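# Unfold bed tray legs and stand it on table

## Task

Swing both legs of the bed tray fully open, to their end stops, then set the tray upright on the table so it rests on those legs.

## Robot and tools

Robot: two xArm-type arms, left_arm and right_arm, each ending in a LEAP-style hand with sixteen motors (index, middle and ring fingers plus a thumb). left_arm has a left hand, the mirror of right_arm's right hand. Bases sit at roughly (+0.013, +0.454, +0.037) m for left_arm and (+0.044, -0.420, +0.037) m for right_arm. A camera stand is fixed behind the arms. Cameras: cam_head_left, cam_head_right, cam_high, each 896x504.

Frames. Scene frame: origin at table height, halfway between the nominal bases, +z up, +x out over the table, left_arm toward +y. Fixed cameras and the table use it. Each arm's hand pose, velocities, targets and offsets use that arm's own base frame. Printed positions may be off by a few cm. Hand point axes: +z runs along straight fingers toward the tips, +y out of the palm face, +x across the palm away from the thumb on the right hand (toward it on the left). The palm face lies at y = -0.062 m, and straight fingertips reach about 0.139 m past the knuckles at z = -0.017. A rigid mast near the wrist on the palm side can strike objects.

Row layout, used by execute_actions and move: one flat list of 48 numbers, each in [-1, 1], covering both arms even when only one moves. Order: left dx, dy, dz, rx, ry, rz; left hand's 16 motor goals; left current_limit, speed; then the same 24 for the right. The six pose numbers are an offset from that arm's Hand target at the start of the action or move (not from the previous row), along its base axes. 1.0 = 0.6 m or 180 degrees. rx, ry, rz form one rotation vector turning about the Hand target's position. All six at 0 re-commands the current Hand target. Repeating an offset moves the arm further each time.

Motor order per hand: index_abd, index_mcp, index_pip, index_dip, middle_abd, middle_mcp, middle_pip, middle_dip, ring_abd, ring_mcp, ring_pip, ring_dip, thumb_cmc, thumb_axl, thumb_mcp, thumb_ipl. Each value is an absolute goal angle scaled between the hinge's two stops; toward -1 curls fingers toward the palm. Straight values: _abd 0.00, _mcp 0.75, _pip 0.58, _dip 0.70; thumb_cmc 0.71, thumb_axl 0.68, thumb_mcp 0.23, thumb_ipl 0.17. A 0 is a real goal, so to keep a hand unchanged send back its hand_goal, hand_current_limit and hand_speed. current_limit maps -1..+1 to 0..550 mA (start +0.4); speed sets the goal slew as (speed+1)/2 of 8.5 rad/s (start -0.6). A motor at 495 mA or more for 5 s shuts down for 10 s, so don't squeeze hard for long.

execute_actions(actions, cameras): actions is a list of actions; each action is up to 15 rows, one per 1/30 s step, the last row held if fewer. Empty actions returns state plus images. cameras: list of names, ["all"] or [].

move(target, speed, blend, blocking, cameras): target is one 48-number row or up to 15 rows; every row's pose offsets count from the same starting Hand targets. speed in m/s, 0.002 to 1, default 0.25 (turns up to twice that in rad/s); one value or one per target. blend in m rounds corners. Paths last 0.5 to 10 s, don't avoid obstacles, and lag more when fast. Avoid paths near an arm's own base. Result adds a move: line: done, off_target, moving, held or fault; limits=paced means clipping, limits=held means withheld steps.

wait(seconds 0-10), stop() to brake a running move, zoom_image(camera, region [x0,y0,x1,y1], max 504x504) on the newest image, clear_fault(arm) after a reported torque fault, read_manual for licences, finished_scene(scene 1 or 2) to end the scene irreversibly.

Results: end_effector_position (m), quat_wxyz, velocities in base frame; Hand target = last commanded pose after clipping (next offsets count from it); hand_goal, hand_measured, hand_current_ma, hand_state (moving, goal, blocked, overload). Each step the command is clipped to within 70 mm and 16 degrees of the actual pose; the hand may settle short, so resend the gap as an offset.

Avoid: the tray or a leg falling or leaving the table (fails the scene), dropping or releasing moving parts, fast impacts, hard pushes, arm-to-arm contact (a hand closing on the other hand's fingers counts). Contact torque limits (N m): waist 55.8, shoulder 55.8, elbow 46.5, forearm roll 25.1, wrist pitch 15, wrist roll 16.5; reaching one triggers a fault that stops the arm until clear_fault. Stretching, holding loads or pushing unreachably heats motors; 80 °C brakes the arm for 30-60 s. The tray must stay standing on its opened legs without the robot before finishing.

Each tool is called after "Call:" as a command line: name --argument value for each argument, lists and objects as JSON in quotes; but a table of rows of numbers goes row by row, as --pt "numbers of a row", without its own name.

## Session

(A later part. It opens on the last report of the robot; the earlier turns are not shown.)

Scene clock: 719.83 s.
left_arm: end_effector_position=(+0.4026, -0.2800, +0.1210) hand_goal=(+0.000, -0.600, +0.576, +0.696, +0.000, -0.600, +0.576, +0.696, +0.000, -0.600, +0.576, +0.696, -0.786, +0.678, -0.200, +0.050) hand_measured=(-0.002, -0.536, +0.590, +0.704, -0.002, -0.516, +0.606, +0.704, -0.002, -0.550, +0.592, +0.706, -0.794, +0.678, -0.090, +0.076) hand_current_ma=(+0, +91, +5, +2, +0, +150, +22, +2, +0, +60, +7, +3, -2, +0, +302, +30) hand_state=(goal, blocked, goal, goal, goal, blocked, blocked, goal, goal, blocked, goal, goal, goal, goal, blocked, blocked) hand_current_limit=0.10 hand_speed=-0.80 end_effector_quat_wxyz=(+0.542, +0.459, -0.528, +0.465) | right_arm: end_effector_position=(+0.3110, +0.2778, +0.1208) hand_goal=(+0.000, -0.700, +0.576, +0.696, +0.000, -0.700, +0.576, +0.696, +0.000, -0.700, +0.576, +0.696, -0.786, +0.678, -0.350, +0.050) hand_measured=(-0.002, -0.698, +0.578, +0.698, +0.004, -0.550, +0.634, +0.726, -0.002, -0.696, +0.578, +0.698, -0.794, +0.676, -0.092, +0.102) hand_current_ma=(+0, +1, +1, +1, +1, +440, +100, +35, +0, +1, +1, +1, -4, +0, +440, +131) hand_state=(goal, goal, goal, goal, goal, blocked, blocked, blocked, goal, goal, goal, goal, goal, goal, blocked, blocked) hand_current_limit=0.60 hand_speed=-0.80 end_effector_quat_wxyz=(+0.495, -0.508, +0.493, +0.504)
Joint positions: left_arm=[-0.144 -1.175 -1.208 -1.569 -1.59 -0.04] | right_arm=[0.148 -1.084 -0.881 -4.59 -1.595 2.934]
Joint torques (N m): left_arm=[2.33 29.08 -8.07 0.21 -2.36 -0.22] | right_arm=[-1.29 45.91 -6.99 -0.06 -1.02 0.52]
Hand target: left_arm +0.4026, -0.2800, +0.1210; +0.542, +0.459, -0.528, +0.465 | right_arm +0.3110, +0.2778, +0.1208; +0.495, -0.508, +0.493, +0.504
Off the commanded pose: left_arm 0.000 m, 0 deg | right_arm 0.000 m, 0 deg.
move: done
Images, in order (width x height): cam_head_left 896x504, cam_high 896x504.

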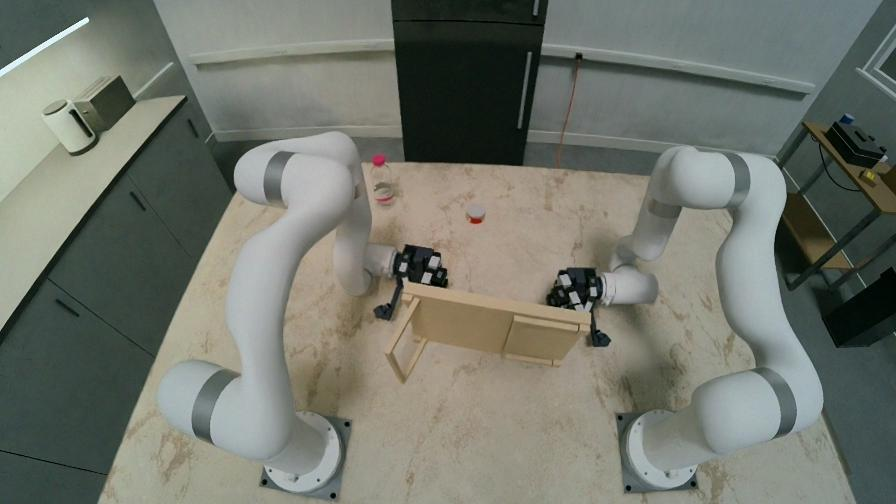

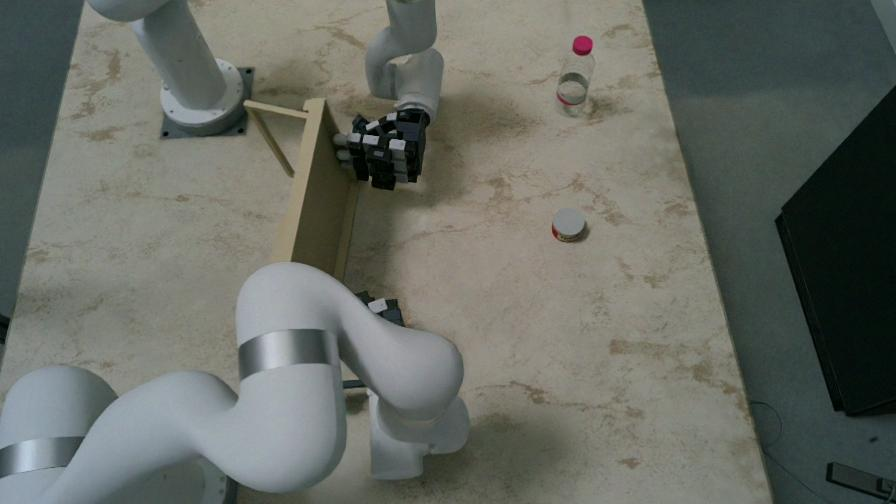

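Call:
move --pt "0 0 0 0 0 0 0 -0.68 0.576 0.696 0 -0.68 0.576 0.696 0 -0.68 0.576 0.696 -0.786 0.678 -0.3 0.05 0.5 -0.8 0 0 0 0 0 0 0 -0.7 0.576 0.696 0 -0.7 0.576 0.696 0 -0.7 0.576 0.696 -0.786 0.678 -0.35 0.05 0.6 -0.8" --pt "0 0 0 0 0 0 0 -0.68 0.576 0.696 0 -0.68 0.576 0.696 0 -0.68 0.576 0.696 -0.786 0.678 -0.3 0.05 0.5 -0.8 0 0 0 0 0 0 0 -0.274 0.576 0.696 0 -0.274 0.576 0.696 0 -0.274 0.576 0.696 -0.786 0.678 0.168 0.11 0.6 -0.8" --speed 0.04 --cameras '["cam_high","cam_head_right"]'

Call:
zoom_image --camera "cam_high" --region '[220, 80, 500, 360]'

Call:
zoom_image --camera "cam_head_right" --region '[350, 230, 650, 400]'

Scene clock: 726.47 s.
left_arm: end_effector_position=(+0.4026, -0.2800, +0.1210) hand_goal=(+0.000, -0.680, +0.576, +0.696, +0.000, -0.680, +0.576, +0.696, +0.000, -0.680, +0.576, +0.696, -0.786, +0.678, -0.300, +0.050) hand_measured=(-0.002, -0.626, +0.606, +0.712, -0.002, -0.528, +0.620, +0.708, -0.002, -0.636, +0.602, +0.712, -0.792, +0.678, -0.094, +0.082) hand_current_ma=(+0, +67, +20, +7, +0, +412, +43, +4, +0, +47, +17, +7, -1, +0, +412, +41) hand_state=(goal, blocked, blocked, goal, goal, blocked, blocked, goal, goal, blocked, blocked, goal, goal, goal, blocked, blocked) hand_current_limit=0.50 hand_speed=-0.80 end_effector_quat_wxyz=(+0.542, +0.459, -0.528, +0.465) | right_arm: end_effector_position=(+0.3110, +0.2778, +0.1208) hand_goal=(+0.000, -0.274, +0.576, +0.696, +0.000, -0.274, +0.576, +0.696, +0.000, -0.274, +0.576, +0.696, -0.786, +0.678, +0.168, +0.110) hand_measured=(-0.002, -0.276, +0.578, +0.698, -0.002, -0.276, +0.578, +0.698, -0.002, -0.276, +0.574, +0.694, -0.794, +0.676, +0.166, +0.112) hand_current_ma=(+0, -1, +1, +1, +0, -1, +1, +1, +0, -1, -1, -1, -4, +0, -1, +1) hand_state=(goal, goal, goal, goal, goal, goal, goal, goal, goal, goal, goal, goal, goal, goal, goal, goal) hand_current_limit=0.60 hand_speed=-0.80 end_effector_quat_wxyz=(+0.495, -0.508, +0.493, +0.504)
Joint positions: left_arm=[-0.144 -1.175 -1.208 -1.569 -1.59 -0.04] | right_arm=[0.148 -1.084 -0.881 -4.59 -1.595 2.934]
Joint torques (N m): left_arm=[2.89 29.92 -9.59 0.11 -2.69 -0.25] | right_arm=[-0.55 45.54 -7.24 0.18 -1.08 0.55]
Hand target: left_arm +0.4026, -0.2800, +0.1210; +0.542, +0.459, -0.528, +0.465 | right_arm +0.3110, +0.2778, +0.1208; +0.495, -0.508, +0.493, +0.504
Off the commanded pose: left_arm 0.000 m, 0 deg | right_arm 0.000 m, 0 deg.
move: done
Images, in order (width x height): cam_head_right 896x504, cam_high 896x504.

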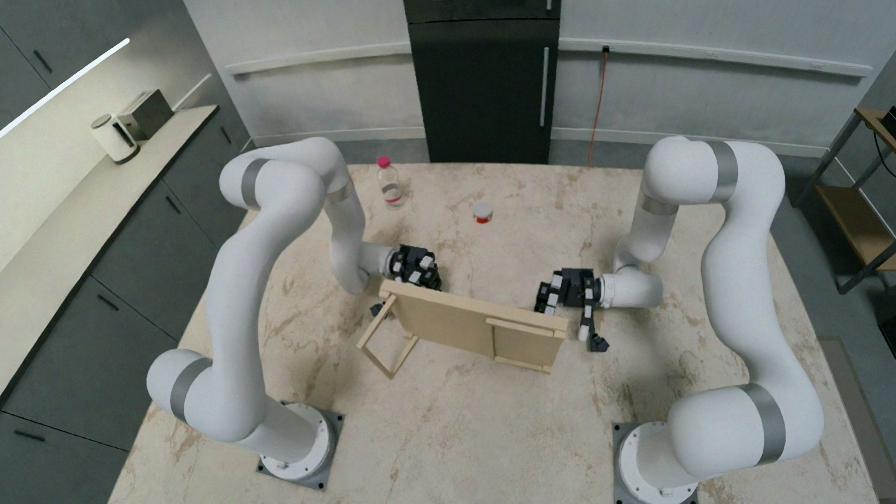

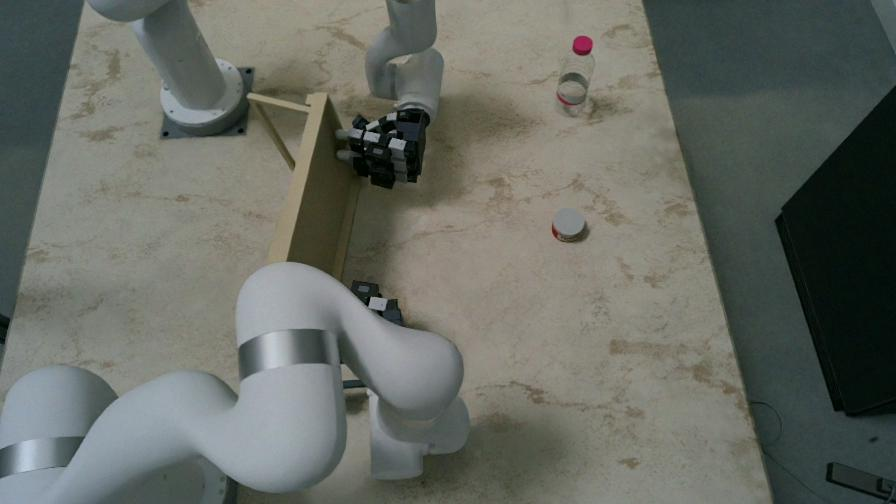

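Scaled by 1.800 from the camera's 896x504 image, which has a finer 1280x720 frame.

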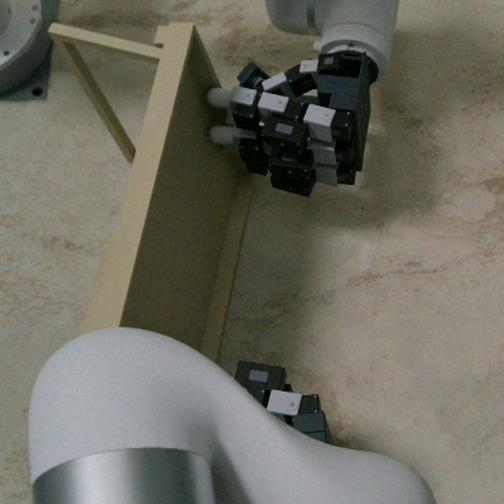

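Scaled by 1.680 from the camera's 896x504 image, which has a finer 1280x720 frame.

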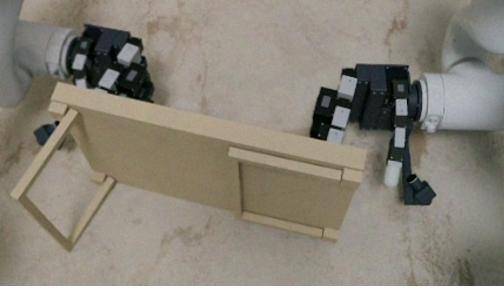

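Call:
move --pt "0 0 0 0 0 0 0 -0.274 0.576 0.696 0 -0.274 0.576 0.696 0 -0.274 0.576 0.696 -0.786 0.678 0.168 0.11 0.5 -0.6 0 0 0 0 0 0 0 -0.274 0.576 0.696 0 -0.274 0.576 0.696 0 -0.274 0.576 0.696 -0.786 0.678 0.168 0.11 0.6 -0.8" --pt "0.0667 -0.0095 0 0 0 0 0 -0.274 0.576 0.696 0 -0.274 0.576 0.696 0 -0.274 0.576 0.696 -0.786 0.678 0.168 0.11 0.5 -0.6 0.13 0 0 0 0 0 0 -0.274 0.576 0.696 0 -0.274 0.576 0.696 0 -0.274 0.576 0.696 -0.786 0.678 0.168 0.11 0.6 -0.8" --speed 0.08 --cameras '["all"]'

Call:
zoom_image --camera "cam_high" --region '[240, 50, 490, 300]'

Call:
zoom_image --camera "cam_head_left" --region '[350, 200, 650, 400]'

Scene clock: 746.33 s.
left_arm: end_effector_position=(+0.4426, -0.2857, +0.1210) hand_goal=(+0.000, -0.274, +0.576, +0.696, +0.000, -0.274, +0.576, +0.696, +0.000, -0.274, +0.576, +0.696, -0.786, +0.678, +0.168, +0.110) hand_measured=(-0.002, -0.276, +0.578, +0.698, -0.006, -0.276, +0.578, +0.698, -0.002, -0.276, +0.574, +0.694, -0.794, +0.676, +0.166, +0.108) hand_current_ma=(+0, +0, +0, +0, -1, +0, +0, +0, +0, +0, +0, +0, -2, +0, +0, +0) hand_state=(goal, goal, goal, goal, goal, goal, goal, goal, goal, goal, goal, goal, goal, goal, goal, goal) hand_current_limit=0.50 hand_speed=-0.60 end_effector_quat_wxyz=(+0.542, +0.459, -0.528, +0.465) | right_arm: end_effector_position=(+0.3890, +0.2778, +0.1208) hand_goal=(+0.000, -0.274, +0.576, +0.696, +0.000, -0.274, +0.576, +0.696, +0.000, -0.274, +0.576, +0.696, -0.786, +0.678, +0.168, +0.110) hand_measured=(-0.002, -0.276, +0.578, +0.698, -0.002, -0.276, +0.578, +0.698, -0.002, -0.276, +0.574, +0.694, -0.794, +0.676, +0.166, +0.112) hand_current_ma=(+0, -1, +1, +1, +0, -1, +1, +1, +0, -1, -1, -1, -4, +0, -1, +1) hand_state=(goal, goal, goal, goal, goal, goal, goal, goal, goal, goal, goal, goal, goal, goal, goal, goal) hand_current_limit=0.60 hand_speed=-0.80 end_effector_quat_wxyz=(+0.495, -0.508, +0.493, +0.504)
Joint positions: left_arm=[-0.144 -1.217 -1.333 -1.571 -1.59 -0.123] | right_arm=[0.124 -1.128 -1.083 -4.612 -1.575 3.091]
Joint torques (N m): left_arm=[0.75 27.45 -11.48 -0.08 -3.66 -0.49] | right_arm=[-3.78 47.7 -14.5 -0.78 -0.9 0.59]
Hand target: left_arm +0.4426, -0.2857, +0.1210; +0.542, +0.459, -0.528, +0.465 | right_arm +0.3890, +0.2778, +0.1208; +0.495, -0.508, +0.493, +0.504
Off the commanded pose: left_arm 0.000 m, 0 deg | right_arm 0.000 m, 0 deg.
move: done

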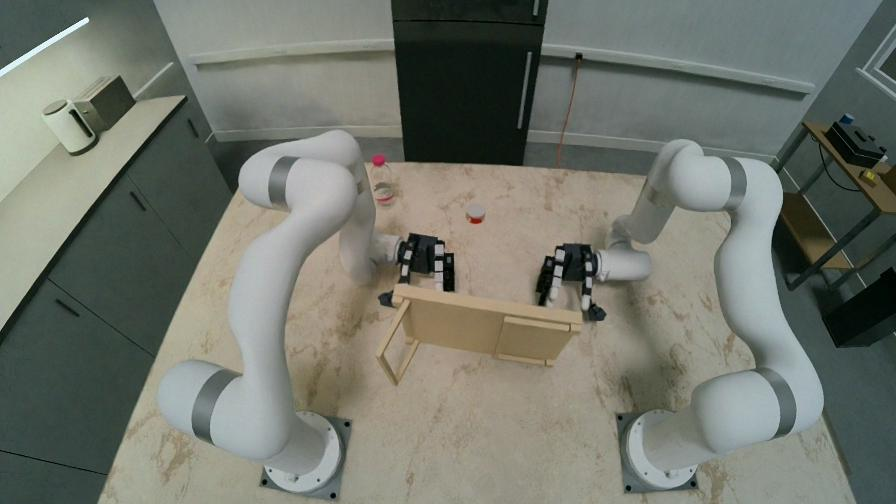

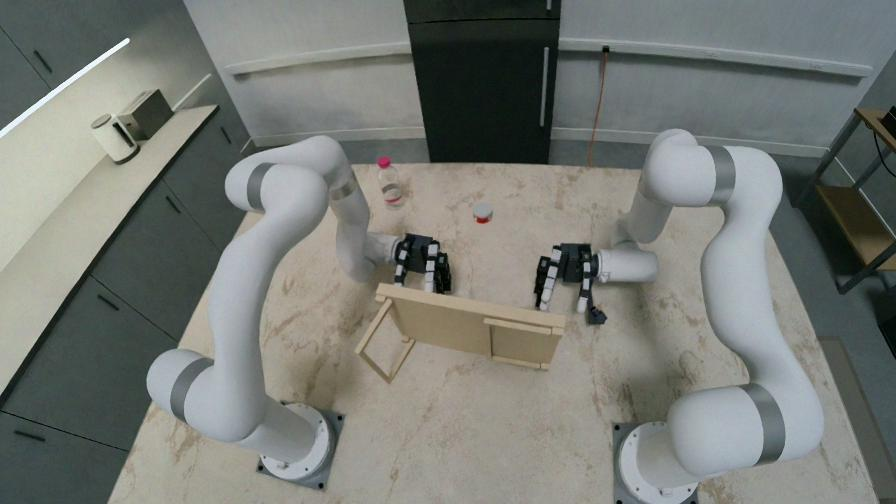

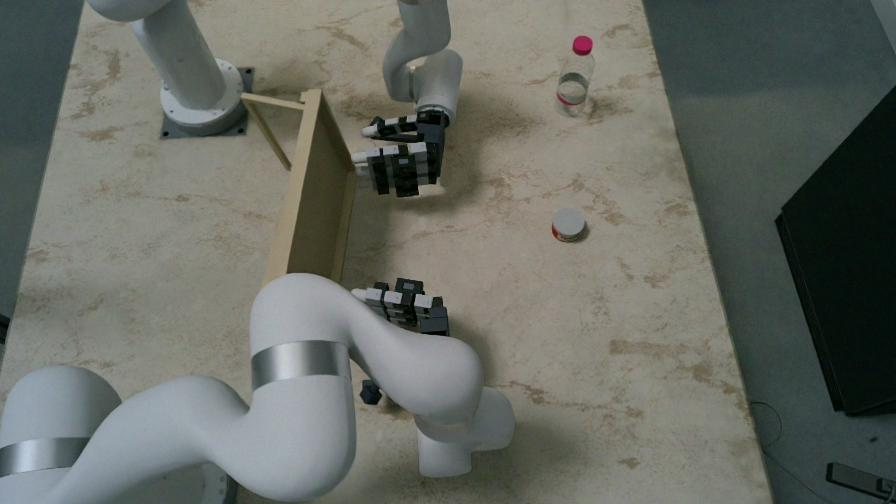

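Scaled by 2.016 from the camera's 896x504 image, which has a finer 1280x720 frame.

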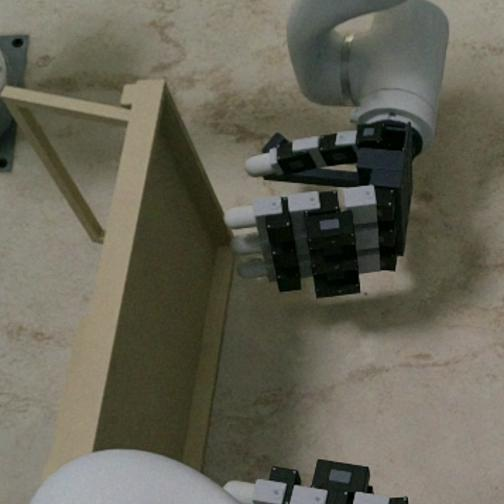

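Scaled by 1.680 from the camera's 896x504 image, which has a finer 1280x720 frame.

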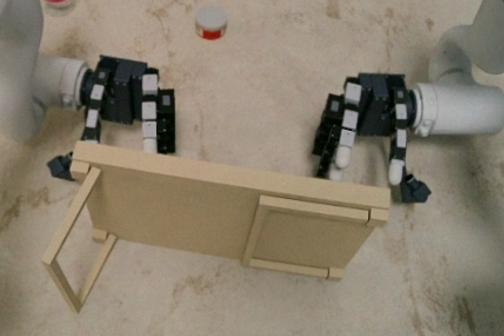

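Call:
move --pt "-0.021 0.0218 0 0 -0.022 0.011 0 -0.274 0.576 0.696 0 -0.274 0.576 0.696 0 -0.274 0.576 0.696 -0.786 0.678 0.168 0.11 0.4 -0.6 0 0 0 0 0 0 0 -0.274 0.576 0.696 0 -0.274 0.576 0.696 0 -0.274 0.576 0.696 -0.786 0.678 0.168 0.11 0.6 -0.8" --pt "-0.0707 0.0267 0 0 -0.022 0.011 0 -0.274 0.576 0.696 0 -0.274 0.576 0.696 0 -0.274 0.576 0.696 -0.786 0.678 0.168 0.11 0.4 -0.6 0 0 0 0 0 0 0 -0.274 0.576 0.696 0 -0.274 0.576 0.696 0 -0.274 0.576 0.696 -0.786 0.678 0.168 0.11 0.6 -0.8" --speed 0.06 --cameras '["cam_high","cam_head_left"]'

Call:
zoom_image --camera "cam_high" --region '[240, 50, 490, 300]'

Call:
zoom_image --camera "cam_head_left" --region '[350, 200, 650, 400]'

Scene clock: 760.13 s.
left_arm: end_effector_position=(+0.4002, -0.2697, +0.1210) hand_goal=(+0.000, -0.274, +0.576, +0.696, +0.000, -0.274, +0.576, +0.696, +0.000, -0.274, +0.576, +0.696, -0.786, +0.678, +0.168, +0.110) hand_measured=(-0.002, -0.276, +0.578, +0.698, -0.006, -0.276, +0.578, +0.698, -0.002, -0.276, +0.574, +0.694, -0.794, +0.676, +0.166, +0.108) hand_current_ma=(+0, +0, +0, +0, -1, +0, +0, +0, +0, +0, +0, +0, -2, +0, +0, +0) hand_state=(goal, goal, goal, goal, goal, goal, goal, goal, goal, goal, goal, goal, goal, goal, goal, goal) hand_current_limit=0.40 hand_speed=-0.60 end_effector_quat_wxyz=(+0.515, +0.452, -0.539, +0.490) | right_arm: end_effector_position=(+0.3890, +0.2778, +0.1208) hand_goal=(+0.000, -0.274, +0.576, +0.696, +0.000, -0.274, +0.576, +0.696, +0.000, -0.274, +0.576, +0.696, -0.786, +0.678, +0.168, +0.110) hand_measured=(-0.002, -0.276, +0.578, +0.698, -0.002, -0.276, +0.578, +0.698, -0.002, -0.276, +0.574, +0.694, -0.794, +0.676, +0.166, +0.112) hand_current_ma=(+0, -1, +1, +1, +0, -1, +1, +1, +0, -1, -1, -1, -4, +0, -1, +1) hand_state=(goal, goal, goal, goal, goal, goal, goal, goal, goal, goal, goal, goal, goal, goal, goal, goal) hand_current_limit=0.60 hand_speed=-0.80 end_effector_quat_wxyz=(+0.495, -0.508, +0.493, +0.504)
Joint positions: left_arm=[-0.119 -1.148 -1.168 -1.577 -1.581 0.041] | right_arm=[0.124 -1.128 -1.083 -4.612 -1.575 3.091]
Joint torques (N m): left_arm=[-1.92 29.53 -6.83 -0.47 -3.68 -0.01] | right_arm=[-3.75 47.69 -14.97 -0.62 -0.94 0.61]
Hand target: left_arm +0.4002, -0.2697, +0.1210; +0.515, +0.452, -0.539, +0.490 | right_arm +0.3890, +0.2778, +0.1208; +0.495, -0.508, +0.493, +0.504
Off the commanded pose: left_arm 0.000 m, 0 deg | right_arm 0.000 m, 0 deg.
move: done
Images, in order (width x height): cam_head_left 896x504, cam_high 896x504.

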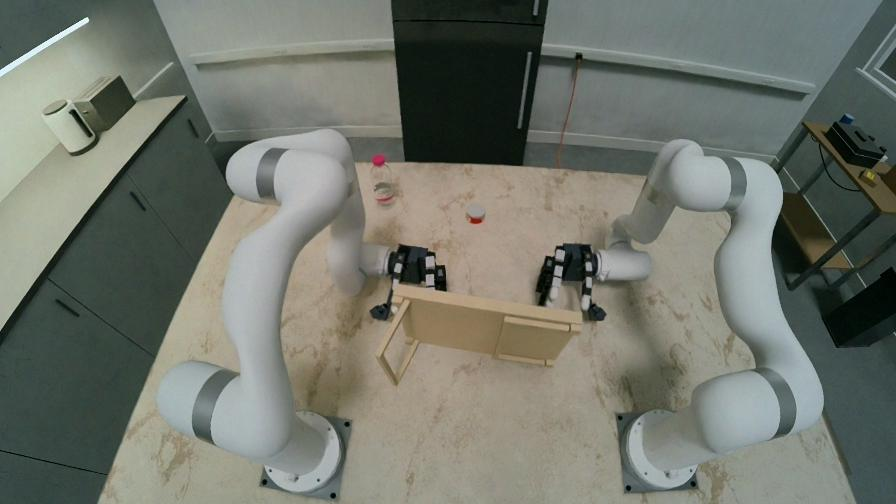

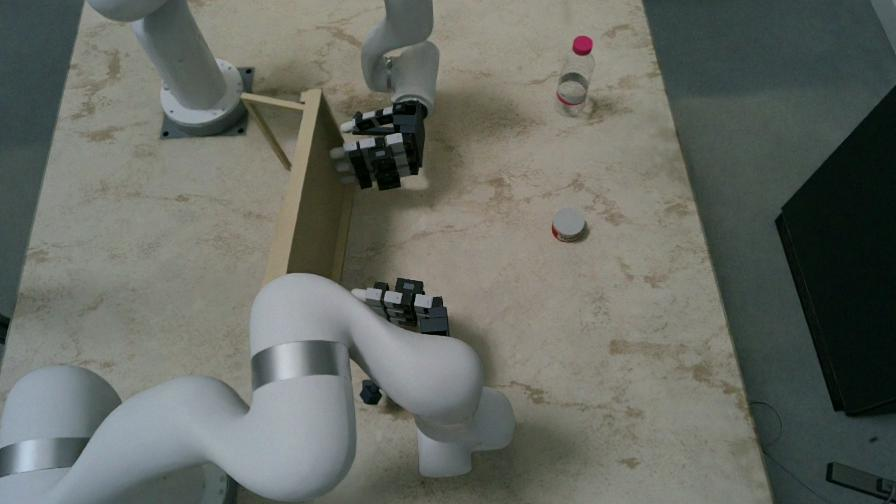

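Scaled by 2.016 from the camera's 896x504 image, which has a finer 1280x720 frame.

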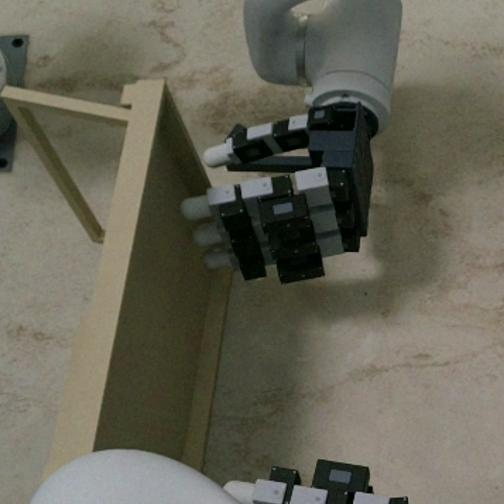

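Scaled by 1.680 from the camera's 896x504 image, which has a finer 1280x720 frame.

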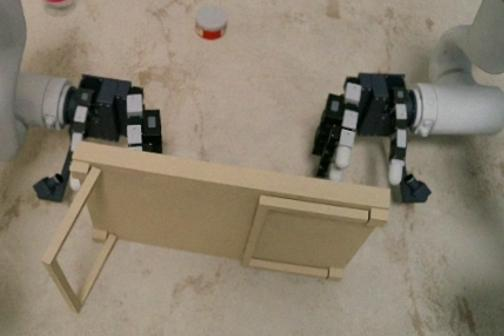

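Call:
move --pt "-0.033 0.0055 0 0 0 0 0 -0.274 0.576 0.696 0 -0.274 0.576 0.696 0 -0.274 0.576 0.696 -0.786 0.678 0.168 0.11 0.4 -0.6 0 0 0 0 0 0 0 -0.274 0.576 0.696 0 -0.274 0.576 0.696 0 -0.274 0.576 0.696 -0.786 0.678 0.168 0.11 0.6 -0.8" --speed 0.04 --cameras '["cam_high","cam_head_left"]'

Call:
zoom_image --camera "cam_high" --region '[240, 50, 490, 300]'

Call:
zoom_image --camera "cam_head_left" --region '[350, 200, 650, 400]'

Scene clock: 770.57 s.
left_arm: end_effector_position=(+0.3804, -0.2664, +0.1210) hand_goal=(+0.000, -0.274, +0.576, +0.696, +0.000, -0.274, +0.576, +0.696, +0.000, -0.274, +0.576, +0.696, -0.786, +0.678, +0.168, +0.110) hand_measured=(-0.002, -0.276, +0.578, +0.698, -0.006, -0.276, +0.578, +0.698, -0.002, -0.274, +0.576, +0.694, -0.794, +0.676, +0.166, +0.108) hand_current_ma=(+0, +0, +0, +0, -1, +0, +0, +0, +0, +0, +0, +0, -2, +0, +0, +0) hand_state=(goal, goal, goal, goal, goal, goal, goal, goal, goal, goal, goal, goal, goal, goal, goal, goal) hand_current_limit=0.40 hand_speed=-0.60 end_effector_quat_wxyz=(+0.515, +0.452, -0.539, +0.490) | right_arm: end_effector_position=(+0.3890, +0.2778, +0.1208) hand_goal=(+0.000, -0.274, +0.576, +0.696, +0.000, -0.274, +0.576, +0.696, +0.000, -0.274, +0.576, +0.696, -0.786, +0.678, +0.168, +0.110) hand_measured=(-0.002, -0.276, +0.578, +0.698, -0.002, -0.276, +0.578, +0.698, -0.002, -0.276, +0.574, +0.694, -0.794, +0.676, +0.166, +0.112) hand_current_ma=(+0, -1, +1, +1, +0, -1, +1, +1, +0, -1, -1, -1, -4, +0, -1, +1) hand_state=(goal, goal, goal, goal, goal, goal, goal, goal, goal, goal, goal, goal, goal, goal, goal, goal) hand_current_limit=0.60 hand_speed=-0.80 end_effector_quat_wxyz=(+0.495, -0.508, +0.493, +0.504)
Joint positions: left_arm=[-0.117 -1.13 -1.11 -1.575 -1.581 0.082] | right_arm=[0.124 -1.128 -1.083 -4.612 -1.575 3.091]
Joint torques (N m): left_arm=[2.4 28.61 -4.95 1.06 -3.51 -0.15] | right_arm=[-4.05 47.33 -14.88 -0.85 -0.98 0.55]
Hand target: left_arm +0.3804, -0.2664, +0.1210; +0.515, +0.452, -0.539, +0.490 | right_arm +0.3890, +0.2778, +0.1208; +0.495, -0.508, +0.493, +0.504
Off the commanded pose: left_arm 0.000 m, 0 deg | right_arm 0.000 m, 0 deg.
move: done
Images, in order (width x height): cam_head_left 896x504, cam_high 896x504.

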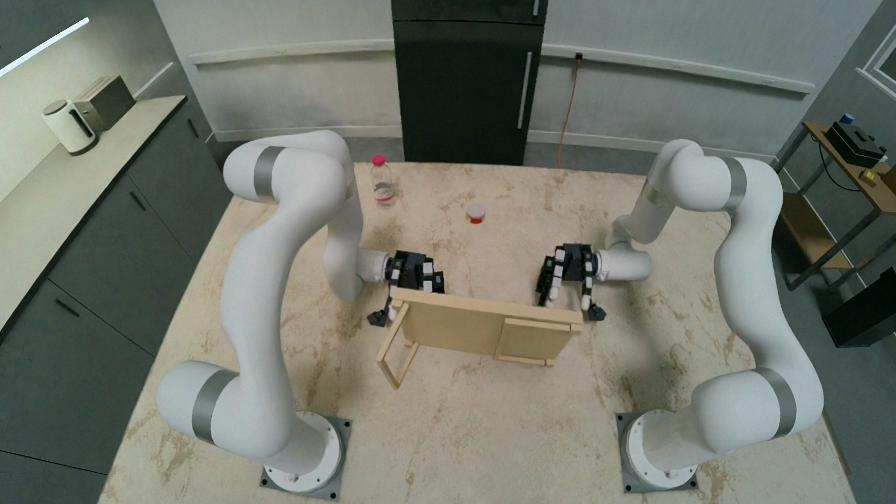

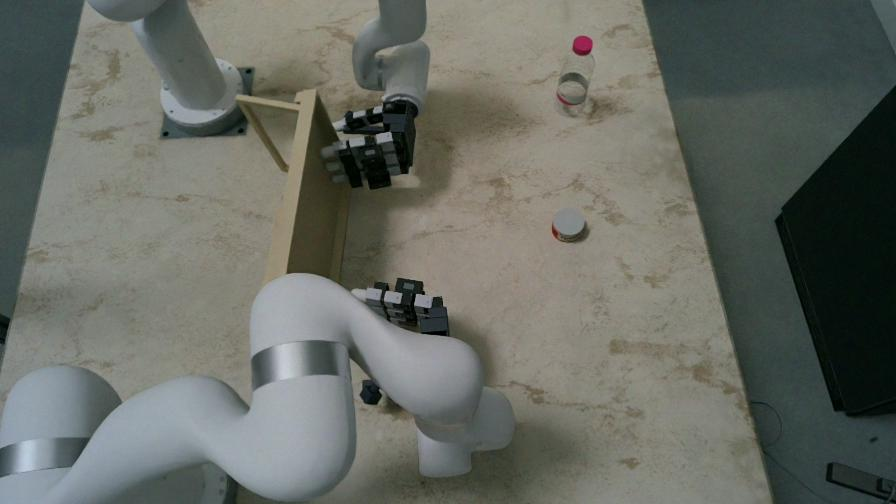

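Scaled by 2.016 from the camera's 896x504 image, which has a finer 1280x720 frame.

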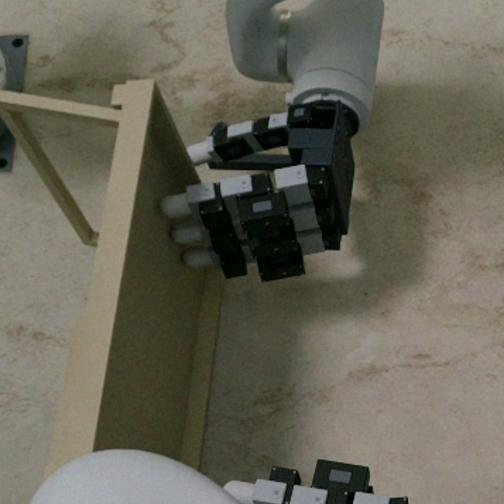

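Scaled by 1.680 from the camera's 896x504 image, which has a finer 1280x720 frame.

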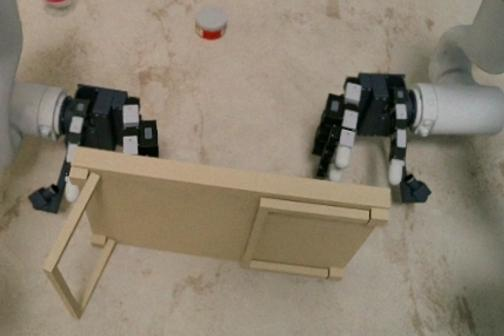

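Call:
move --pt "0 0 0 0 0 0 0 -0.66 0.576 0.696 0 -0.66 0.576 0.696 0 -0.66 0.576 0.696 -0.786 0.678 -0.15 0.05 0.0 -0.85 0 0 0 0 0 0 0 -0.274 0.576 0.696 0 -0.274 0.576 0.696 0 -0.274 0.576 0.696 -0.786 0.678 0.168 0.11 0.6 -0.8" --speed 0.04 --cameras '["cam_high","cam_head_left"]'

Call:
zoom_image --camera "cam_high" --region '[240, 50, 490, 300]'

Call:
zoom_image --camera "cam_head_left" --region '[350, 200, 650, 400]'

Scene clock: 775.97 s.
left_arm: end_effector_position=(+0.3804, -0.2664, +0.1210) hand_goal=(+0.000, -0.660, +0.576, +0.696, +0.000, -0.660, +0.576, +0.696, +0.000, -0.660, +0.576, +0.696, -0.786, +0.678, -0.150, +0.050) hand_measured=(-0.002, -0.600, +0.588, +0.702, -0.006, -0.608, +0.592, +0.702, -0.002, -0.354, +0.608, +0.716, -0.792, +0.676, +0.096, +0.076) hand_current_ma=(+0, +81, +4, +1, -1, +65, +7, +1, +0, +275, +23, +9, -1, +0, +275, +28) hand_state=(goal, blocked, goal, goal, goal, blocked, goal, goal, goal, blocked, blocked, goal, goal, goal, blocked, blocked) hand_current_limit=0.00 hand_speed=-0.85 end_effector_quat_wxyz=(+0.515, +0.452, -0.539, +0.490) | right_arm: end_effector_position=(+0.3890, +0.2778, +0.1208) hand_goal=(+0.000, -0.274, +0.576, +0.696, +0.000, -0.274, +0.576, +0.696, +0.000, -0.274, +0.576, +0.696, -0.786, +0.678, +0.168, +0.110) hand_measured=(-0.002, -0.276, +0.578, +0.698, -0.002, -0.276, +0.578, +0.698, -0.002, -0.276, +0.574, +0.694, -0.794, +0.676, +0.166, +0.112) hand_current_ma=(+0, -1, +1, +1, +0, -1, +1, +1, +0, -1, -1, -1, -4, +0, -1, +1) hand_state=(goal, goal, goal, goal, goal, goal, goal, goal, goal, goal, goal, goal, goal, goal, goal, goal) hand_current_limit=0.60 hand_speed=-0.80 end_effector_quat_wxyz=(+0.495, -0.508, +0.493, +0.504)
Joint positions: left_arm=[-0.117 -1.13 -1.11 -1.575 -1.581 0.082] | right_arm=[0.124 -1.128 -1.083 -4.612 -1.575 3.091]
Joint torques (N m): left_arm=[0.92 28.1 -6.04 0.85 -2.35 -0.23] | right_arm=[-3.66 47.99 -14.69 -0.36 -1.04 0.6]
Hand target: left_arm +0.3804, -0.2664, +0.1210; +0.515, +0.452, -0.539, +0.490 | right_arm +0.3890, +0.2778, +0.1208; +0.495, -0.508, +0.493, +0.504
Off the commanded pose: left_arm 0.000 m, 0 deg | right_arm 0.000 m, 0 deg.
move: done
Images, in order (width x height): cam_head_left 896x504, cam_high 896x504.

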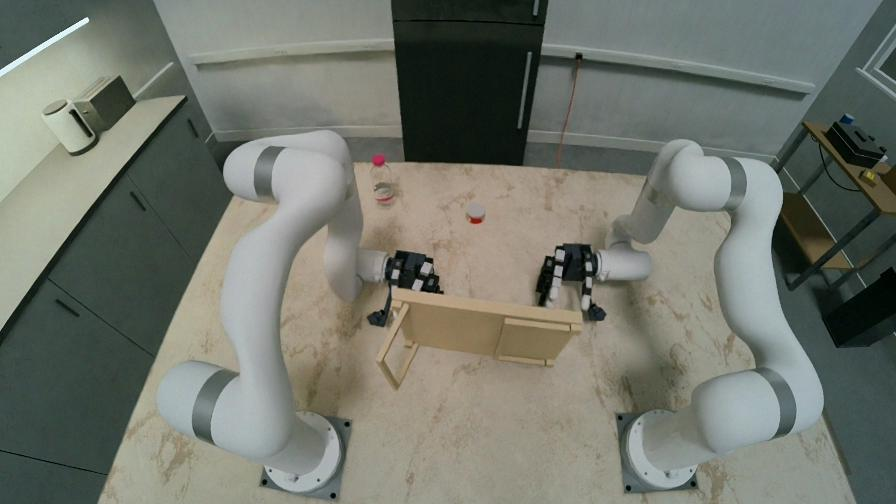

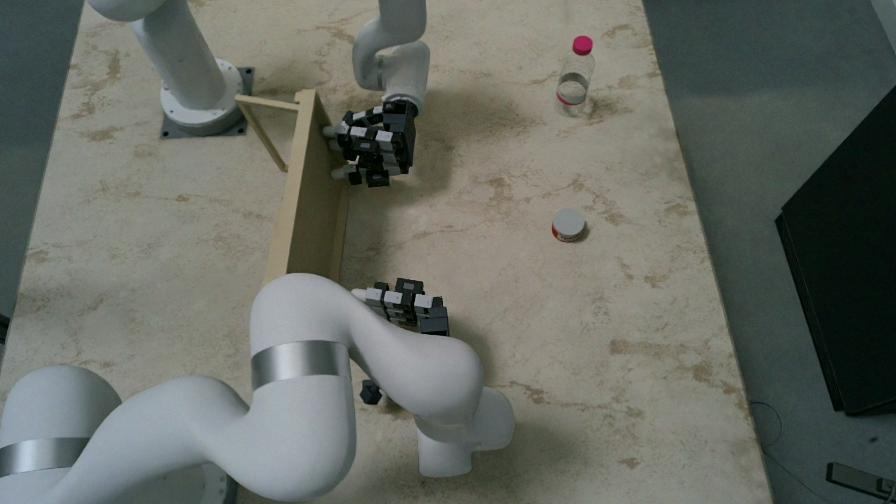

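Scaled by 2.016 from the camera's 896x504 image, which has a finer 1280x720 frame.

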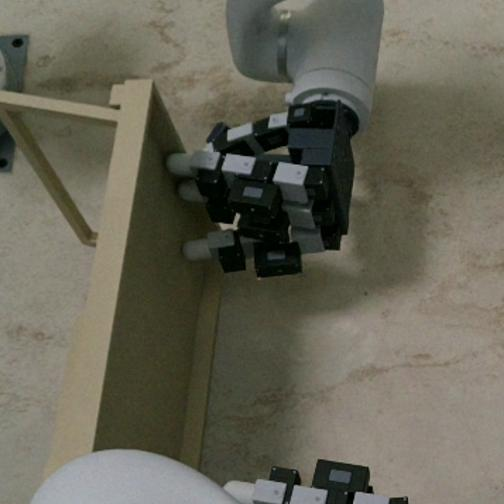

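Scaled by 1.680 from the camera's 896x504 image, which has a finer 1280x720 frame.

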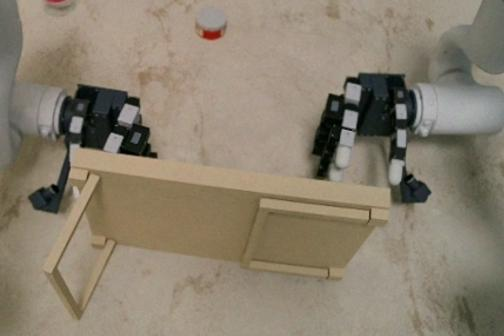

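Call:
move --pt "0.0066 -0.001 0 0 0 0 0 -0.66 0.576 0.696 0 -0.66 0.576 0.696 0 -0.66 0.576 0.696 -0.786 0.678 -0.15 0.05 0.3 -0.85 0 0 0 0 0 0 0 -0.274 0.576 0.696 0 -0.274 0.576 0.696 0 -0.274 0.576 0.696 -0.786 0.678 0.168 0.11 0.6 -0.8" --speed 0.02 --cameras '["cam_high"]'

Call:
zoom_image --camera "cam_high" --region '[240, 50, 490, 300]'

Scene clock: 779.73 s.
left_arm: end_effector_position=(+0.3843, -0.2670, +0.1210) hand_goal=(+0.000, -0.660, +0.576, +0.696, +0.000, -0.660, +0.576, +0.696, +0.000, -0.660, +0.576, +0.696, -0.786, +0.678, -0.150, +0.050) hand_measured=(-0.002, -0.602, +0.588, +0.702, -0.006, -0.608, +0.592, +0.702, -0.002, -0.610, +0.588, +0.704, -0.792, +0.676, +0.092, +0.082) hand_current_ma=(+0, +78, +5, +1, -1, +62, +7, +1, +0, +60, +4, +2, -1, +0, +357, +41) hand_state=(goal, blocked, goal, goal, goal, blocked, goal, goal, goal, blocked, goal, goal, goal, goal, blocked, blocked) hand_current_limit=0.30 hand_speed=-0.85 end_effector_quat_wxyz=(+0.515, +0.452, -0.539, +0.490) | right_arm: end_effector_position=(+0.3890, +0.2778, +0.1208) hand_goal=(+0.000, -0.274, +0.576, +0.696, +0.000, -0.274, +0.576, +0.696, +0.000, -0.274, +0.576, +0.696, -0.786, +0.678, +0.168, +0.110) hand_measured=(-0.002, -0.276, +0.578, +0.698, -0.002, -0.276, +0.578, +0.698, -0.002, -0.276, +0.574, +0.694, -0.794, +0.676, +0.166, +0.112) hand_current_ma=(+0, -1, +1, +1, +0, -1, +1, +1, +0, -1, -1, -1, -4, +0, -1, +1) hand_state=(goal, goal, goal, goal, goal, goal, goal, goal, goal, goal, goal, goal, goal, goal, goal, goal) hand_current_limit=0.60 hand_speed=-0.80 end_effector_quat_wxyz=(+0.495, -0.508, +0.493, +0.504)
Joint positions: left_arm=[-0.117 -1.134 -1.122 -1.575 -1.581 0.074] | right_arm=[0.124 -1.128 -1.083 -4.612 -1.575 3.091]
Joint torques (N m): left_arm=[-1.42 26.13 -9.58 -0.62 -2.21 -0.5] | right_arm=[-3.21 48.21 -15.24 -0.34 -0.98 0.59]
Hand target: left_arm +0.3843, -0.2670, +0.1210; +0.515, +0.452, -0.539, +0.490 | right_arm +0.3890, +0.2778, +0.1208; +0.495, -0.508, +0.493, +0.504
Off the commanded pose: left_arm 0.000 m, 0 deg | right_arm 0.000 m, 0 deg.
move: done
Images, in order (width x height): cam_high 896x504.

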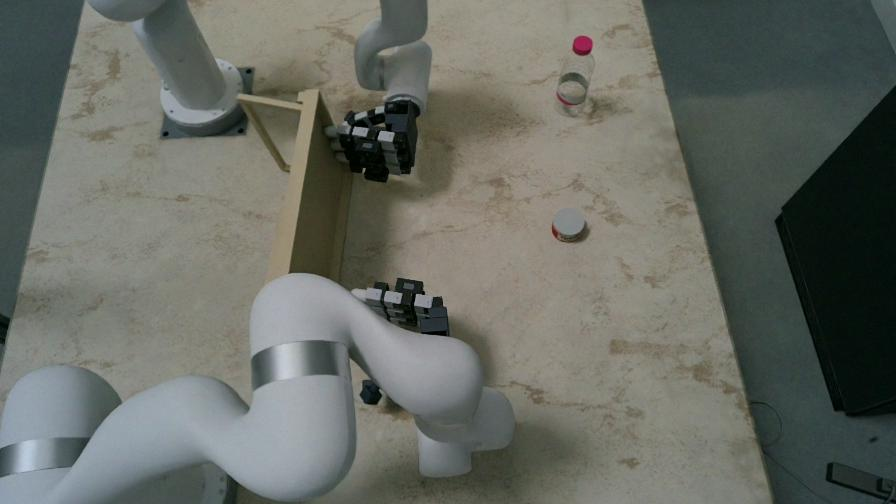

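Scaled by 2.016 from the camera's 896x504 image, which has a finer 1280x720 frame.

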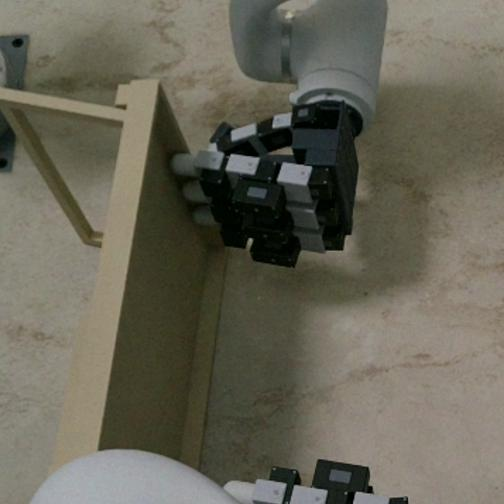

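Call:
move --pt "0 0 0 0 0 0 0 -0.72 0.576 0.696 0 -0.72 0.576 0.696 0 -0.72 0.576 0.696 -0.786 0.678 -0.15 0.05 0.4 -0.85 0 0 0.4987 0.012 -0.5 0 0 -0.178 0.139 0.696 0 -0.178 0.139 0.696 0 -0.178 0.139 0.696 -0.786 0.678 0.168 0.167 0.4 -0.6" --pt "0 0 0 0 0 0 0 -0.72 0.576 0.696 0 -0.72 0.576 0.696 0 -0.72 0.576 0.696 -0.786 0.678 -0.15 0.05 0.4 -0.85 -0.434 0.4037 0.4987 -0.093 -0.995 0 0 -0.178 0.139 0.696 0 -0.178 0.139 0.696 0 -0.178 0.139 0.696 -0.786 0.678 0.168 0.167 0.4 -0.6" --speed '[0.35,0.35]' --blend 0.02 --cameras '["all"]'

Scene clock: 812.40 s.
left_arm: end_effector_position=(+0.3843, -0.2670, +0.1210) hand_goal=(+0.000, -0.720, +0.576, +0.696, +0.000, -0.720, +0.576, +0.696, +0.000, -0.720, +0.576, +0.696, -0.786, +0.678, -0.150, +0.050) hand_measured=(-0.002, -0.614, +0.600, +0.710, -0.006, -0.624, +0.608, +0.708, -0.002, -0.622, +0.600, +0.708, -0.792, +0.676, +0.092, +0.084) hand_current_ma=(+0, +225, +14, +5, -1, +191, +24, +5, +0, +197, +14, +4, -1, +0, +385, +44) hand_state=(goal, blocked, blocked, goal, goal, blocked, blocked, goal, goal, blocked, blocked, goal, goal, goal, blocked, blocked) hand_current_limit=0.40 hand_speed=-0.85 end_effector_quat_wxyz=(+0.515, +0.452, -0.539, +0.490) | right_arm: end_effector_position=(+0.1286, +0.5200, +0.4200) hand_goal=(+0.000, -0.178, +0.140, +0.696, +0.000, -0.178, +0.140, +0.696, +0.000, -0.178, +0.140, +0.696, -0.786, +0.678, +0.168, +0.168) hand_measured=(+0.002, -0.180, +0.142, +0.698, +0.002, -0.180, +0.142, +0.698, +0.002, -0.180, +0.142, +0.694, -0.778, +0.676, +0.166, +0.166) hand_current_ma=(+0, -1, +1, +1, +0, +0, +1, +1, +0, -1, +1, -1, +4, +0, +0, -1) hand_state=(goal, goal, goal, goal, goal, goal, goal, goal, goal, goal, goal, goal, goal, goal, goal, goal) hand_current_limit=0.40 hand_speed=-0.60 end_effector_quat_wxyz=(-0.444, +0.549, +0.446, +0.551)
Joint positions: left_arm=[-0.117 -1.134 -1.122 -1.575 -1.581 0.074] | right_arm=[1.572 0.011 -0.459 -2.906 -1.112 -0.11]
Joint torques (N m): left_arm=[2.27 25.86 -7.04 0.28 -2.13 -0.24] | right_arm=[1.07 16.79 -26.84 0.58 -1.76 -0.79]
Hand target: left_arm +0.3843, -0.2670, +0.1210; +0.515, +0.452, -0.539, +0.490 | right_arm +0.1286, +0.5200, +0.4200; -0.444, +0.549, +0.446, +0.551
Off the commanded pose: left_arm 0.000 m, 0 deg | right_arm 0.000 m, 0 deg.
move: done; blend cut to 0 m at target 1

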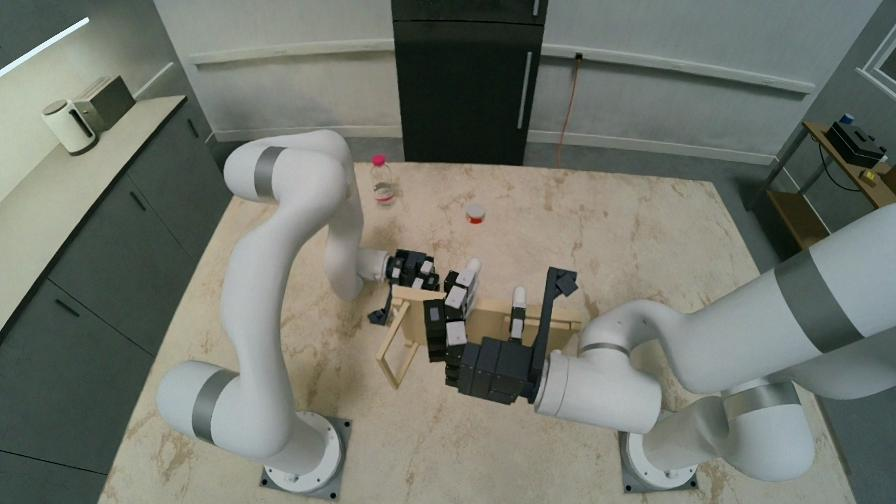

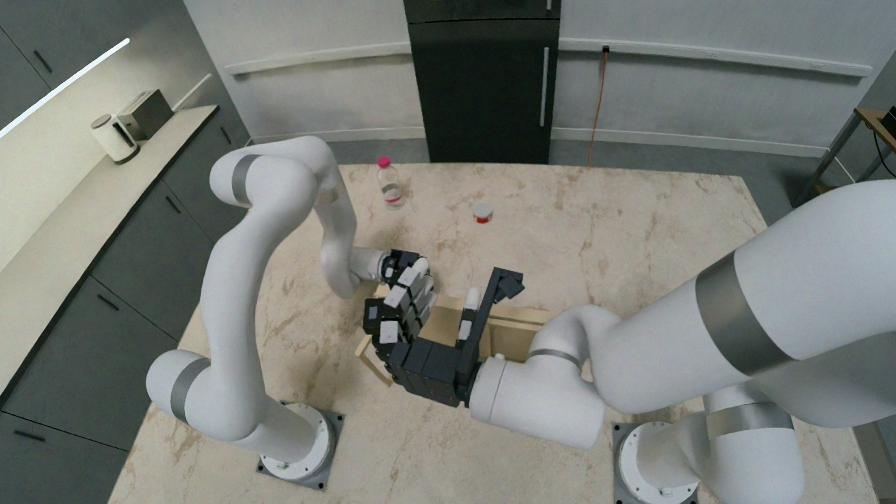

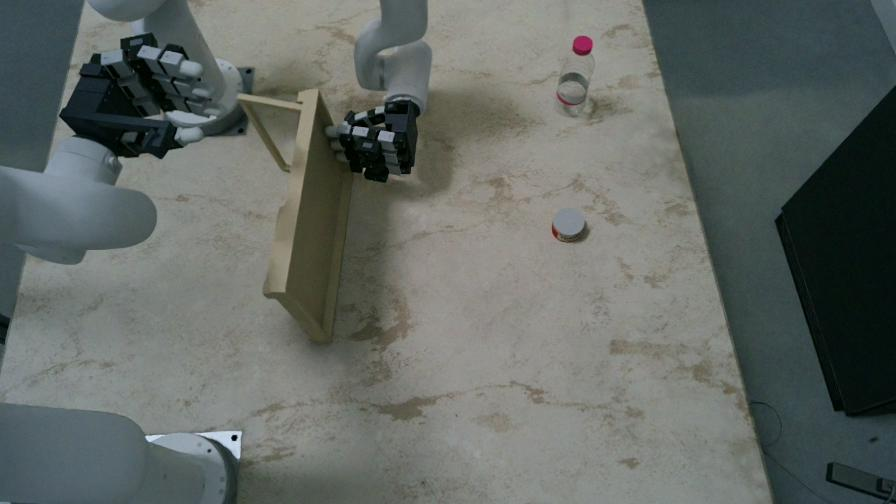

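Call:
zoom_image --camera "cam_high" --region '[200, 70, 480, 350]'

Scaled by 1.800 from the camera's 896x504 image, which has a finer 1280x720 frame.

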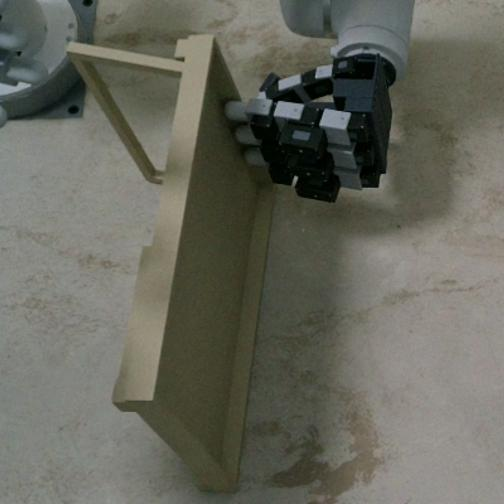

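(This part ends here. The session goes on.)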